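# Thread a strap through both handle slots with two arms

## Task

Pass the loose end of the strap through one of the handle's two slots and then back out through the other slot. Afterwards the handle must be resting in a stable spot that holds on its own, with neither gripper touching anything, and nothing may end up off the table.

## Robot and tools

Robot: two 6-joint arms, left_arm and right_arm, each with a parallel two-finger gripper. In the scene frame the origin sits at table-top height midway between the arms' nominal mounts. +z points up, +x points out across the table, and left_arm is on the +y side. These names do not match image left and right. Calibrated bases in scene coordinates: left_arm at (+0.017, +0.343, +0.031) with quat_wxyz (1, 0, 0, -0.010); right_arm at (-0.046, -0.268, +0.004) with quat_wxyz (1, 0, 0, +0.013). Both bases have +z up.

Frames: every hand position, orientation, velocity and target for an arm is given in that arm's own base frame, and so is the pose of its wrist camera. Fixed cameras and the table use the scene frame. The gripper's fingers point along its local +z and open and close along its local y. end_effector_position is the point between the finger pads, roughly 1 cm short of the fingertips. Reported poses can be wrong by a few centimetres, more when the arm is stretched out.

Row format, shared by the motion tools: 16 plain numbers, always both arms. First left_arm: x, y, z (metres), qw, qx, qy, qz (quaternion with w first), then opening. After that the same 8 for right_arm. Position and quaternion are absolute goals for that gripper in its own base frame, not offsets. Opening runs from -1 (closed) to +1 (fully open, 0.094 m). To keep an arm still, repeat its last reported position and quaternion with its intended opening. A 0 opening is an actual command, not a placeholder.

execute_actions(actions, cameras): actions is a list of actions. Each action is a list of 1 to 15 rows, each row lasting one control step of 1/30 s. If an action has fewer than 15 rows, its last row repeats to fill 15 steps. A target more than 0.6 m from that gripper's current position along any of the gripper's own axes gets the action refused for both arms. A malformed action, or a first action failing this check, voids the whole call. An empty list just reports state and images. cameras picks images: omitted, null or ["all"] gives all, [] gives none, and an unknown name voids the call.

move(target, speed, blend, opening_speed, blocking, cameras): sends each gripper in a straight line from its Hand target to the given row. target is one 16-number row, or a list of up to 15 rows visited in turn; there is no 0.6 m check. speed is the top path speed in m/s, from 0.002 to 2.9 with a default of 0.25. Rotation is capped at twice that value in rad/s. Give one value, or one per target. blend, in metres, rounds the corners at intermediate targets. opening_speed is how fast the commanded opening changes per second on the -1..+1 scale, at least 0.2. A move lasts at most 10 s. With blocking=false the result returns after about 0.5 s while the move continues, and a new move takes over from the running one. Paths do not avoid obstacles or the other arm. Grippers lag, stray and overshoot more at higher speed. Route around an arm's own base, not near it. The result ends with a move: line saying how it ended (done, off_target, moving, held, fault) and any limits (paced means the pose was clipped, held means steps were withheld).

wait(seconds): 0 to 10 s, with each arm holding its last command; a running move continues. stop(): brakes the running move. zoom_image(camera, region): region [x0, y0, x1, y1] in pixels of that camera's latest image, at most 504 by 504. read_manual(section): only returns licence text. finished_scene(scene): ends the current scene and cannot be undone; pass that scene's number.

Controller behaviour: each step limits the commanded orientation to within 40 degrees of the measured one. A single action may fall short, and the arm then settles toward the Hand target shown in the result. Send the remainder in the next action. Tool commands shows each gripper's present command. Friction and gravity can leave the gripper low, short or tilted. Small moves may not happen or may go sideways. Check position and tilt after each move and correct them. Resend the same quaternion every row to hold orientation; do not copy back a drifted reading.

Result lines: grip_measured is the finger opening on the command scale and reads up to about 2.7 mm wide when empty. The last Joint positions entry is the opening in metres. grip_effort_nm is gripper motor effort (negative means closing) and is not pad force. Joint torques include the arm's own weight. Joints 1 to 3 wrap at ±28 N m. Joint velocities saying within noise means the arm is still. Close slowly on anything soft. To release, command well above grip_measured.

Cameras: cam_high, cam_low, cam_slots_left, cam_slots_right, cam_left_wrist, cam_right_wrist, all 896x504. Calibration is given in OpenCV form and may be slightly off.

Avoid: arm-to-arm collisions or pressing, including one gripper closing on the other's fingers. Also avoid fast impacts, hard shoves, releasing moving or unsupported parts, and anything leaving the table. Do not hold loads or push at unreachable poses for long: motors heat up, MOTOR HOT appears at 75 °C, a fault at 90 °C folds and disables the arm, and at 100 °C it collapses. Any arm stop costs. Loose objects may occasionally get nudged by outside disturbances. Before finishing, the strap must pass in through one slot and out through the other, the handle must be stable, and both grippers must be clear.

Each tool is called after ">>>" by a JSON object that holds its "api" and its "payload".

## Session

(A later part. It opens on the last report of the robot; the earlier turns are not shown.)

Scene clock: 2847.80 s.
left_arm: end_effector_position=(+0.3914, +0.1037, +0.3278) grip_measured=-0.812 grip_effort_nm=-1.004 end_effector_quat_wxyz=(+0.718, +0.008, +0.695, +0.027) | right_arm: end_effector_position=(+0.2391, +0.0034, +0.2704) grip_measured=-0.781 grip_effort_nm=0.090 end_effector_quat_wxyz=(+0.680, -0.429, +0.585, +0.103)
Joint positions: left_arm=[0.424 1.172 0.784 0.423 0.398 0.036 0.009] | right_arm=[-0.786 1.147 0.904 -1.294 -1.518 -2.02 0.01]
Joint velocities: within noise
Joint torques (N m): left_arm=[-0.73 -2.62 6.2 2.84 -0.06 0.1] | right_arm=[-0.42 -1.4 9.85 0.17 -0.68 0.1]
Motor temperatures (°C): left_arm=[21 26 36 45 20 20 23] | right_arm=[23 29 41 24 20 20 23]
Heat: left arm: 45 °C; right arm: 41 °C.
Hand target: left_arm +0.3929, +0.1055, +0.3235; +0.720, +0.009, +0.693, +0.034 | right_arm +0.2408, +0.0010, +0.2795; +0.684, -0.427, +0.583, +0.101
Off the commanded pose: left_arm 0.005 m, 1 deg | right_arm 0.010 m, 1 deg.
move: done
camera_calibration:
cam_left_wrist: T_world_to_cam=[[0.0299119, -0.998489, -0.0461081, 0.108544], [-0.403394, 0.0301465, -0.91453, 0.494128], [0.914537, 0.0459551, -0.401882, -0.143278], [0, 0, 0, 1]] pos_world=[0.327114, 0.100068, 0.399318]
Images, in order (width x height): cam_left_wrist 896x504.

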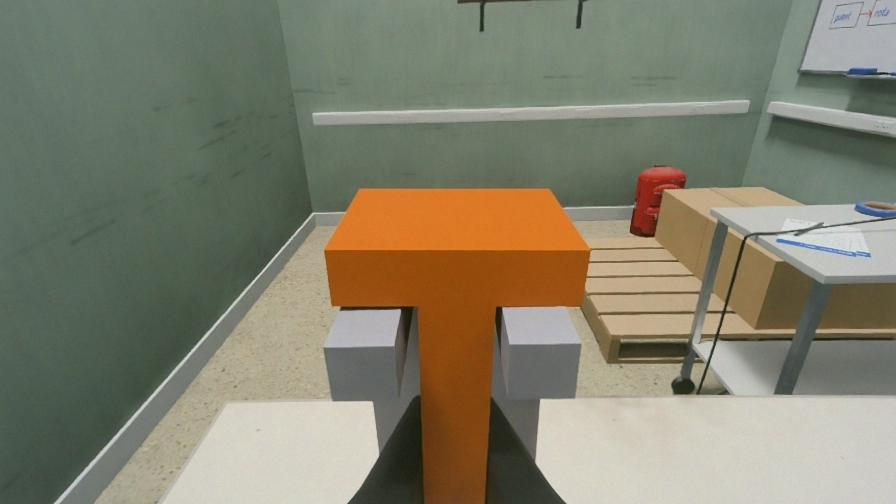

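>>> {"api": "move", "payload": {"target": [[0.393,0.1055,0.3215,0.7206,0.0086,0.6937,0.0344,-0.9,0.2409,0.0008,0.2797,0.684,-0.428,0.582,0.103,-0.78]], "speed": [0.02], "cameras": ["cam_left_wrist"]}}

>>> {"api": "zoom_image", "payload": {"camera": "cam_left_wrist", "region": [310, 150, 620, 470]}}

Scene clock: 2851.83 s.
left_arm: end_effector_position=(+0.3911, +0.1036, +0.3277) grip_measured=-0.812 grip_effort_nm=-0.994 end_effector_quat_wxyz=(+0.720, +0.009, +0.693, +0.028) | right_arm: end_effector_position=(+0.2391, +0.0034, +0.2704) grip_measured=-0.781 grip_effort_nm=0.090 end_effector_quat_wxyz=(+0.680, -0.429, +0.585, +0.103)
Joint positions: left_arm=[0.424 1.172 0.778 0.436 0.398 0.036 0.009] | right_arm=[-0.786 1.147 0.904 -1.294 -1.518 -2.02 0.01]
Joint velocities: within noise
Joint torques (N m): left_arm=[-0.73 -2.17 6.34 2.83 -0.12 0.13] | right_arm=[-0.5 -1.37 9.84 0.19 -0.69 0.09]
Motor temperatures (°C): left_arm=[21 26 36 44 20 20 23] | right_arm=[23 28 41 24 20 20 23]
Heat: left arm: 44 °C; right arm: 41 °C.
Hand target: left_arm +0.3929, +0.1055, +0.3215; +0.720, +0.009, +0.693, +0.034 | right_arm +0.2408, +0.0010, +0.2795; +0.684, -0.427, +0.583, +0.101
Off the commanded pose: left_arm 0.007 m, 1 deg | right_arm 0.010 m, 1 deg.
move: done
camera_calibration:
cam_left_wrist: T_world_to_cam=[[0.0301378, -0.998362, -0.0486242, 0.109159], [-0.397944, 0.0326404, -0.916829, 0.492292], [0.916915, 0.0469809, -0.396308, -0.145921], [0, 0, 0, 1]] pos_world=[0.326412, 0.0997667, 0.398826]
Images, in order (width x height): cam_left_wrist 896x504.

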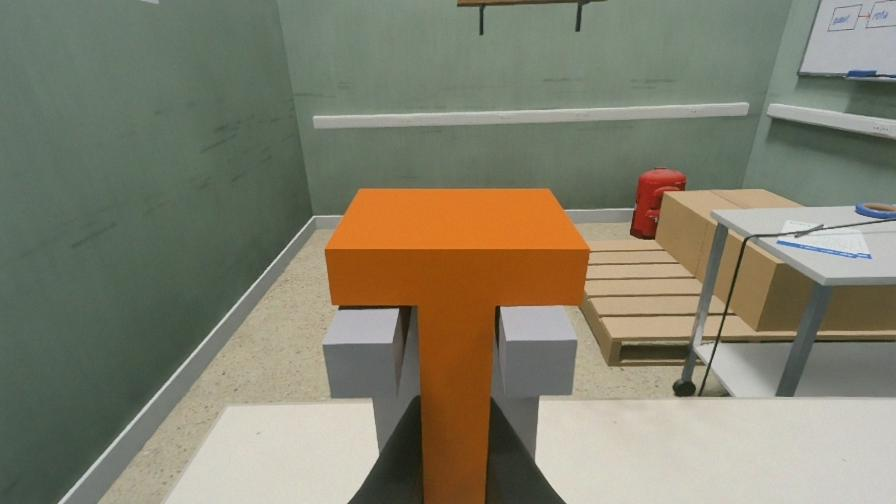

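Scaled by 1.575 from the camera's 896x504 image, which has a finer 1280x720 frame.

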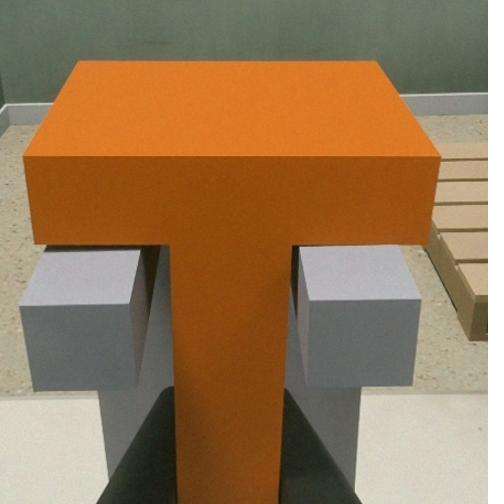

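>>> {"api": "move", "payload": {"target": [[0.393,0.1055,0.3225,0.7206,0.0086,0.6937,0.0344,-0.6,0.2409,0.0008,0.2797,0.684,-0.428,0.582,0.103,-0.78]], "speed": [0.02], "opening_speed": 0.2, "cameras": ["cam_left_wrist","cam_high"]}}

>>> {"api": "zoom_image", "payload": {"camera": "cam_left_wrist", "region": [310, 150, 620, 470]}}

Scene clock: 2858.00 s.
left_arm: end_effector_position=(+0.3921, +0.1040, +0.3276) grip_measured=-0.601 grip_effort_nm=0.125 end_effector_quat_wxyz=(+0.721, +0.009, +0.692, +0.029) | right_arm: end_effector_position=(+0.2391, +0.0034, +0.2704) grip_measured=-0.781 grip_effort_nm=0.090 end_effector_quat_wxyz=(+0.680, -0.429, +0.585, +0.103)
Joint positions: left_arm=[0.424 1.178 0.778 0.445 0.398 0.036 0.019] | right_arm=[-0.786 1.147 0.904 -1.294 -1.518 -2.02 0.01]
Joint velocities: within noise
Joint torques (N m): left_arm=[-0.66 -2.93 6.48 2.66 -0.12 0.11] | right_arm=[-0.5 -1.29 9.85 0.18 -0.67 0.1]
Motor temperatures (°C): left_arm=[21 26 36 45 20 20 23] | right_arm=[23 28 41 24 20 20 23]
Heat: left arm: 45 °C; right arm: 41 °C.
Hand target: left_arm +0.3930, +0.1055, +0.3224; +0.720, +0.009, +0.693, +0.034 | right_arm +0.2408, +0.0010, +0.2796; +0.684, -0.427, +0.583, +0.101
Off the commanded pose: left_arm 0.005 m, 1 deg | right_arm 0.010 m, 1 deg.
move: done
camera_calibration:
cam_left_wrist: T_world_to_cam=[[0.030309, -0.998302, -0.0497476, 0.109805], [-0.395397, 0.033736, -0.917891, 0.491809], [0.91801, 0.0474904, -0.393703, -0.148232], [0, 0, 0, 1]] pos_world=[0.327211, 0.100066, 0.39853]
Images, in order (width x height): cam_high 896x504, cam_left_wrist 896x504.

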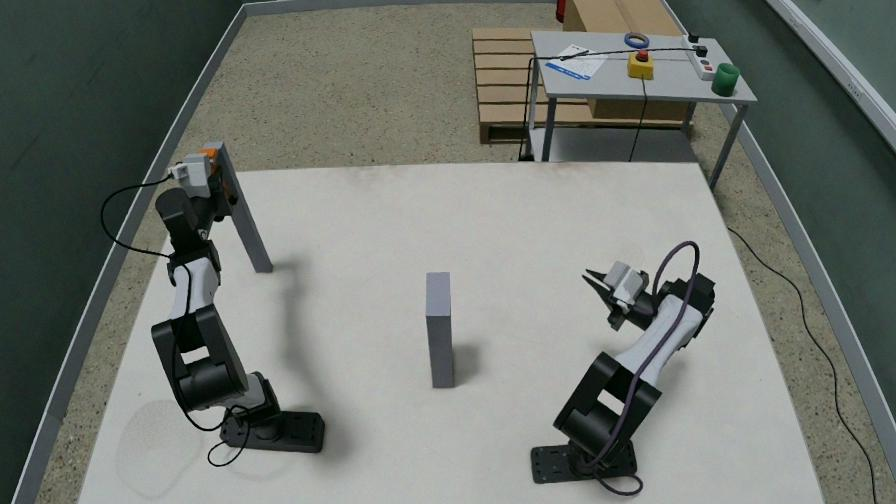

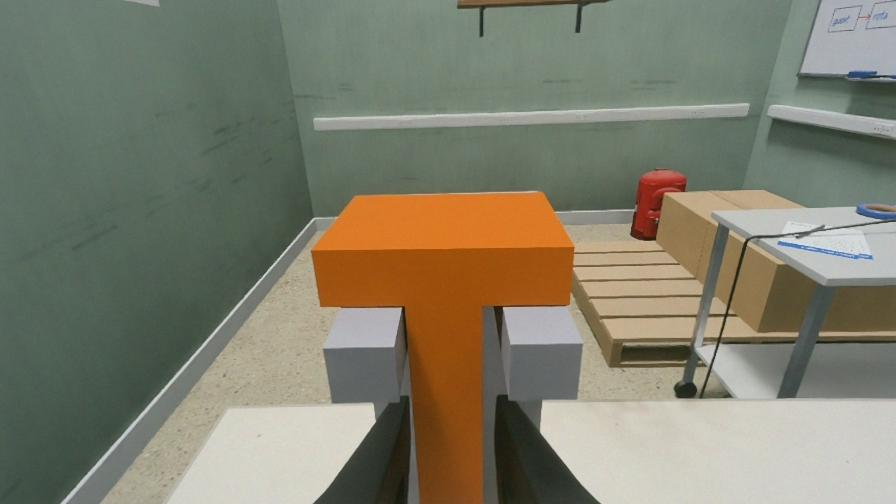

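Scaled by 1.575 from the camera's 896x504 image, which has a finer 1280x720 frame.

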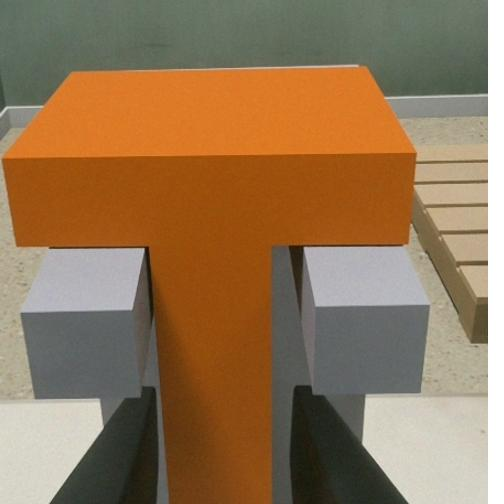

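>>> {"api": "move", "payload": {"target": [[0.3915,0.1045,0.3200,0.7206,0.0086,0.6937,0.0344,-0.5,0.2409,0.0008,0.2797,0.684,-0.428,0.582,0.103,-0.78],[0.365,0.1045,0.317,0.7206,0.0086,0.6937,0.0344,-0.5,0.2409,0.0008,0.2797,0.684,-0.428,0.582,0.103,-0.78]], "speed": [0.03,0.04], "opening_speed": 0.3, "cameras": ["cam_left_wrist","cam_high"]}}

Scene clock: 2866.30 s.
left_arm: end_effector_position=(+0.3681, +0.1061, +0.3232) grip_measured=-0.502 grip_effort_nm=0.120 end_effector_quat_wxyz=(+0.725, +0.006, +0.688, +0.037) | right_arm: end_effector_position=(+0.2391, +0.0034, +0.2704) grip_measured=-0.781 grip_effort_nm=0.090 end_effector_quat_wxyz=(+0.680, -0.429, +0.585, +0.103)
Joint positions: left_arm=[0.465 1.084 0.697 0.445 0.421 0.036 0.023] | right_arm=[-0.786 1.147 0.904 -1.294 -1.518 -2.02 0.01]
Joint velocities: within noise
Joint torques (N m): left_arm=[-0.21 -3.99 6.35 2.39 0.11 0.11] | right_arm=[-0.38 -1.29 9.83 0.17 -0.68 0.07]
Motor temperatures (°C): left_arm=[21 26 36 44 20 20 22] | right_arm=[23 28 41 24 20 20 23]
Heat: left arm: 44 °C; right arm: 41 °C.
Hand target: left_arm +0.3652, +0.1045, +0.3169; +0.720, +0.008, +0.693, +0.034 | right_arm +0.2408, +0.0010, +0.2796; +0.684, -0.427, +0.583, +0.101
Off the commanded pose: left_arm 0.007 m, 1 deg | right_arm 0.010 m, 1 deg.
move: done
camera_calibration:
cam_left_wrist: T_world_to_cam=[[0.0483632, -0.99726, -0.0559768, 0.107596], [-0.385684, 0.0330505, -0.922039, 0.476027], [0.921363, 0.0661821, -0.383029, -0.134697], [0, 0, 0, 1]] pos_world=[0.302497, 0.100483, 0.393345]
Images, in order (width x height): cam_high 896x504, cam_left_wrist 896x504.

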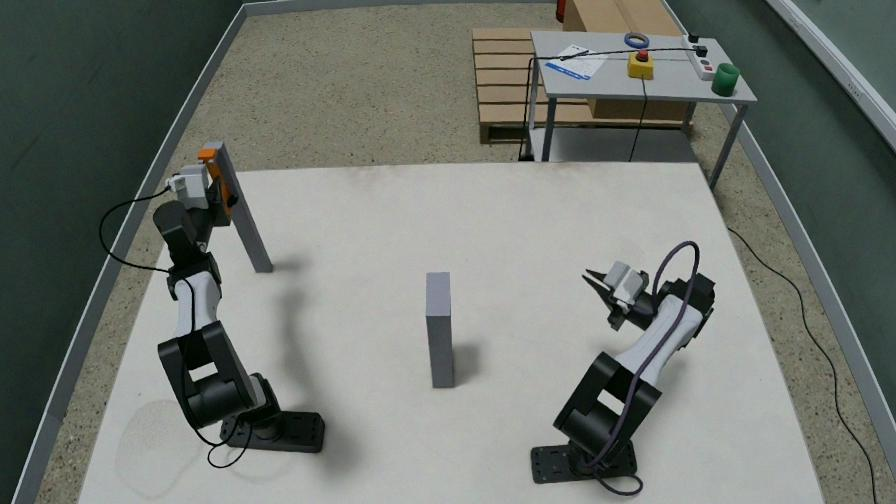

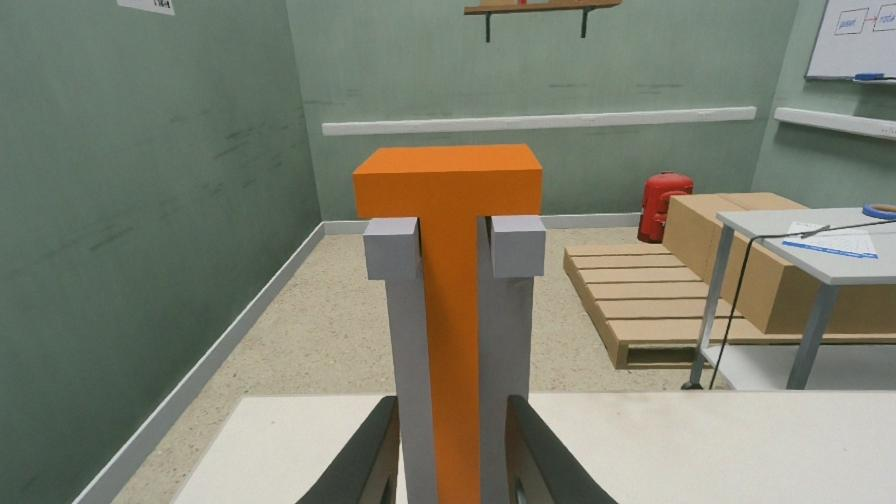

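>>> {"api": "move", "payload": {"target": [[0.30,0.08,0.310,0.7206,0.0086,0.6937,0.0344,-0.5,0.2409,0.0008,0.2797,0.684,-0.428,0.582,0.103,-0.78],[0.25,0.00,0.300,0.7206,0.0086,0.6937,0.0344,-0.5,0.2409,0.0008,0.2797,0.684,-0.428,0.582,0.103,-0.78]], "speed": [0.08,0.15]}}

>>> {"api": "zoom_image", "payload": {"camera": "cam_high", "region": [180, 120, 270, 220]}}

>>> {"api": "zoom_image", "payload": {"camera": "cam_left_wrist", "region": [200, 150, 600, 504]}}

Scene clock: 2872.97 s.
left_arm: end_effector_position=(+0.2484, -0.0012, +0.3089) grip_measured=-0.502 grip_effort_nm=0.110 end_effector_quat_wxyz=(+0.728, +0.010, +0.685, +0.029) | right_arm: end_effector_position=(+0.2391, +0.0034, +0.2704) grip_measured=-0.781 grip_effort_nm=0.095 end_effector_quat_wxyz=(+0.680, -0.429, +0.585, +0.103)
Joint positions: left_arm=[-0.071 0.325 0.474 -0.086 -0.095 0.06 0.023] | right_arm=[-0.786 1.147 0.904 -1.295 -1.518 -2.02 0.01]
Joint velocities: within noise
Joint torques (N m): left_arm=[-0.96 1.7 6.19 2.42 -0.14 0.08] | right_arm=[-0.5 -1.33 9.78 0.17 -0.68 0.09]
Motor temperatures (°C): left_arm=[21 26 35 43 20 20 22] | right_arm=[23 28 41 24 20 20 23]
Heat: left arm: 43 °C; right arm: 41 °C.
Hand target: left_arm +0.2500, +0.0000, +0.3000; +0.720, +0.009, +0.693, +0.034 | right_arm +0.2408, +0.0010, +0.2796; +0.684, -0.427, +0.583, +0.101
Off the commanded pose: left_arm 0.009 m, 2 deg | right_arm 0.010 m, 1 deg.
move: done
camera_calibration:
cam_left_wrist: T_world_to_cam=[[0.0300622, -0.998259, -0.0507375, 0.0084955], [-0.375896, 0.0357434, -0.925972, 0.418984], [0.926174, 0.0469088, -0.374167, -0.0268447], [0, 0, 0, 1]] pos_world=[0.182102, -0.00523595, 0.378354]
cam_right_wrist: T_world_to_cam=[[0.653056, -0.614746, 0.442273, -0.273304], [-0.07155, -0.631478, -0.772086, 0.264525], [0.753922, 0.472571, -0.456376, 0.0311921], [0, 0, 0, 1]] pos_world=[0.173893, -0.0157115, 0.339346]

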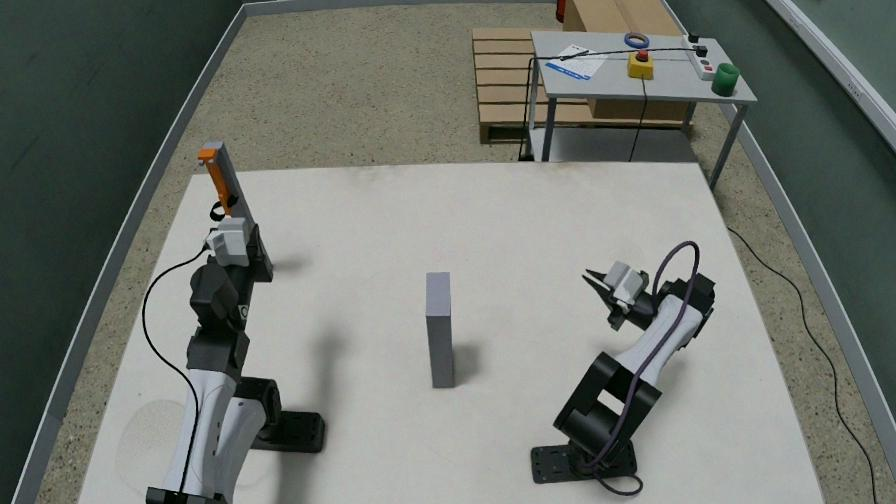

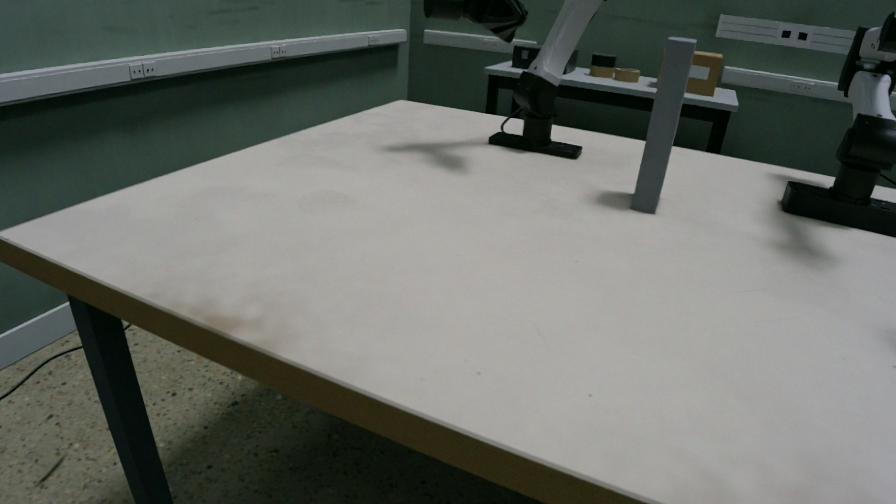

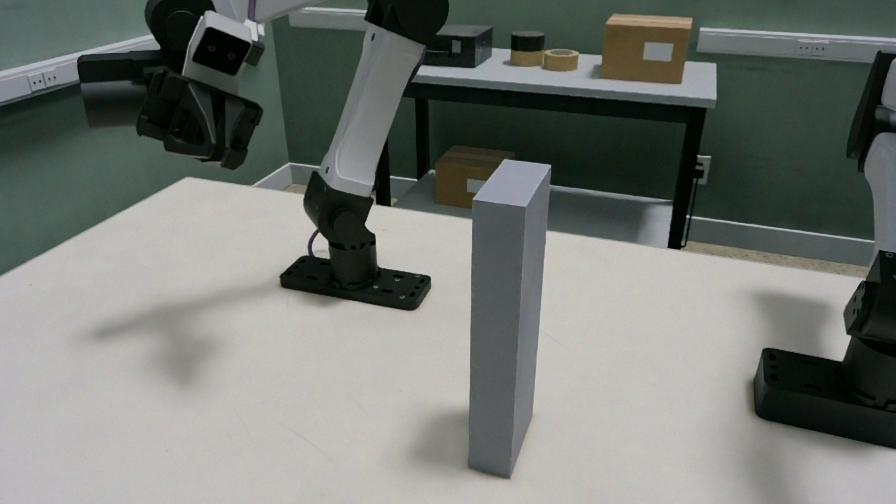

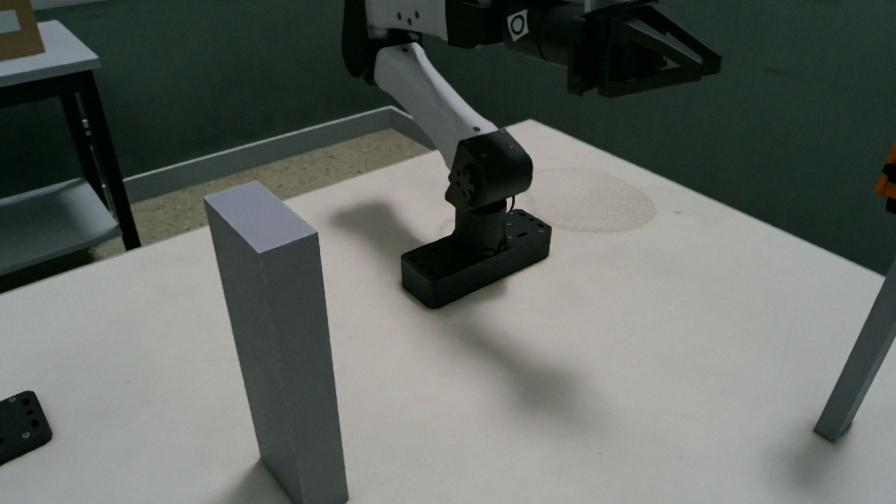

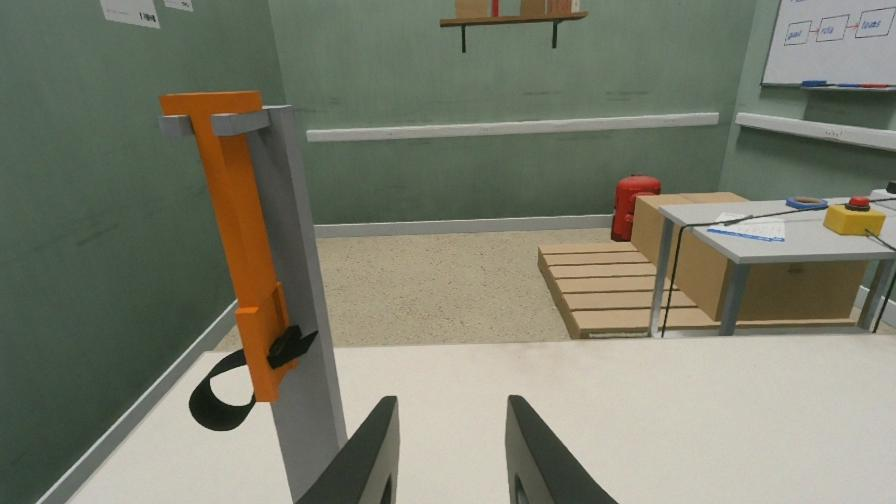

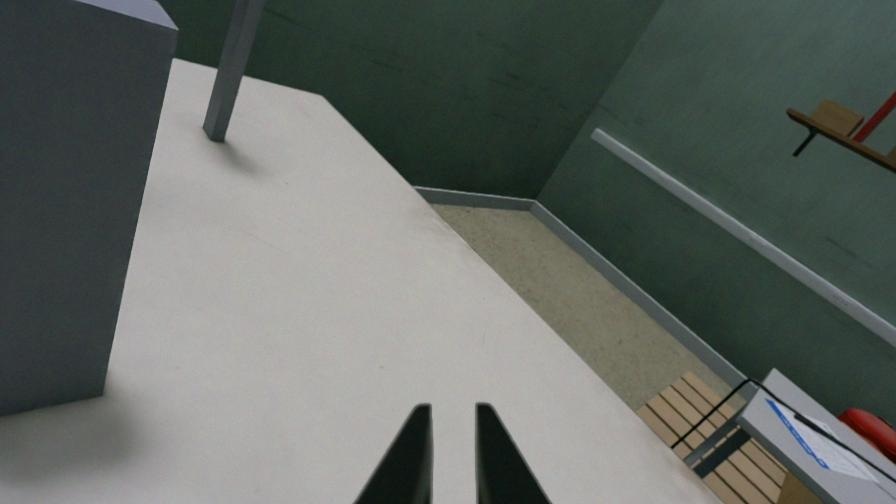

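Scaled by 5.040 from the camera's 896x504 image, which has a finer 1280x720 frame.

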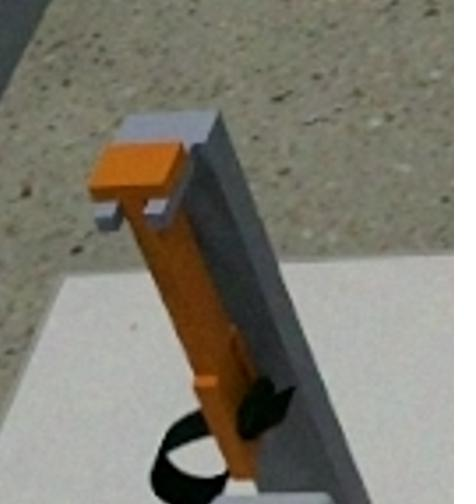

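Scaled by 1.260 from the camera's 896x504 image, which has a finer 1280x720 frame.

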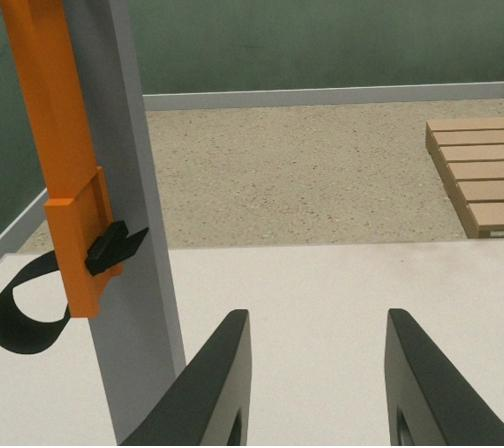

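>>> {"api": "finished_scene", "payload": {"scene": 1}}

The scene is finished: the task was done.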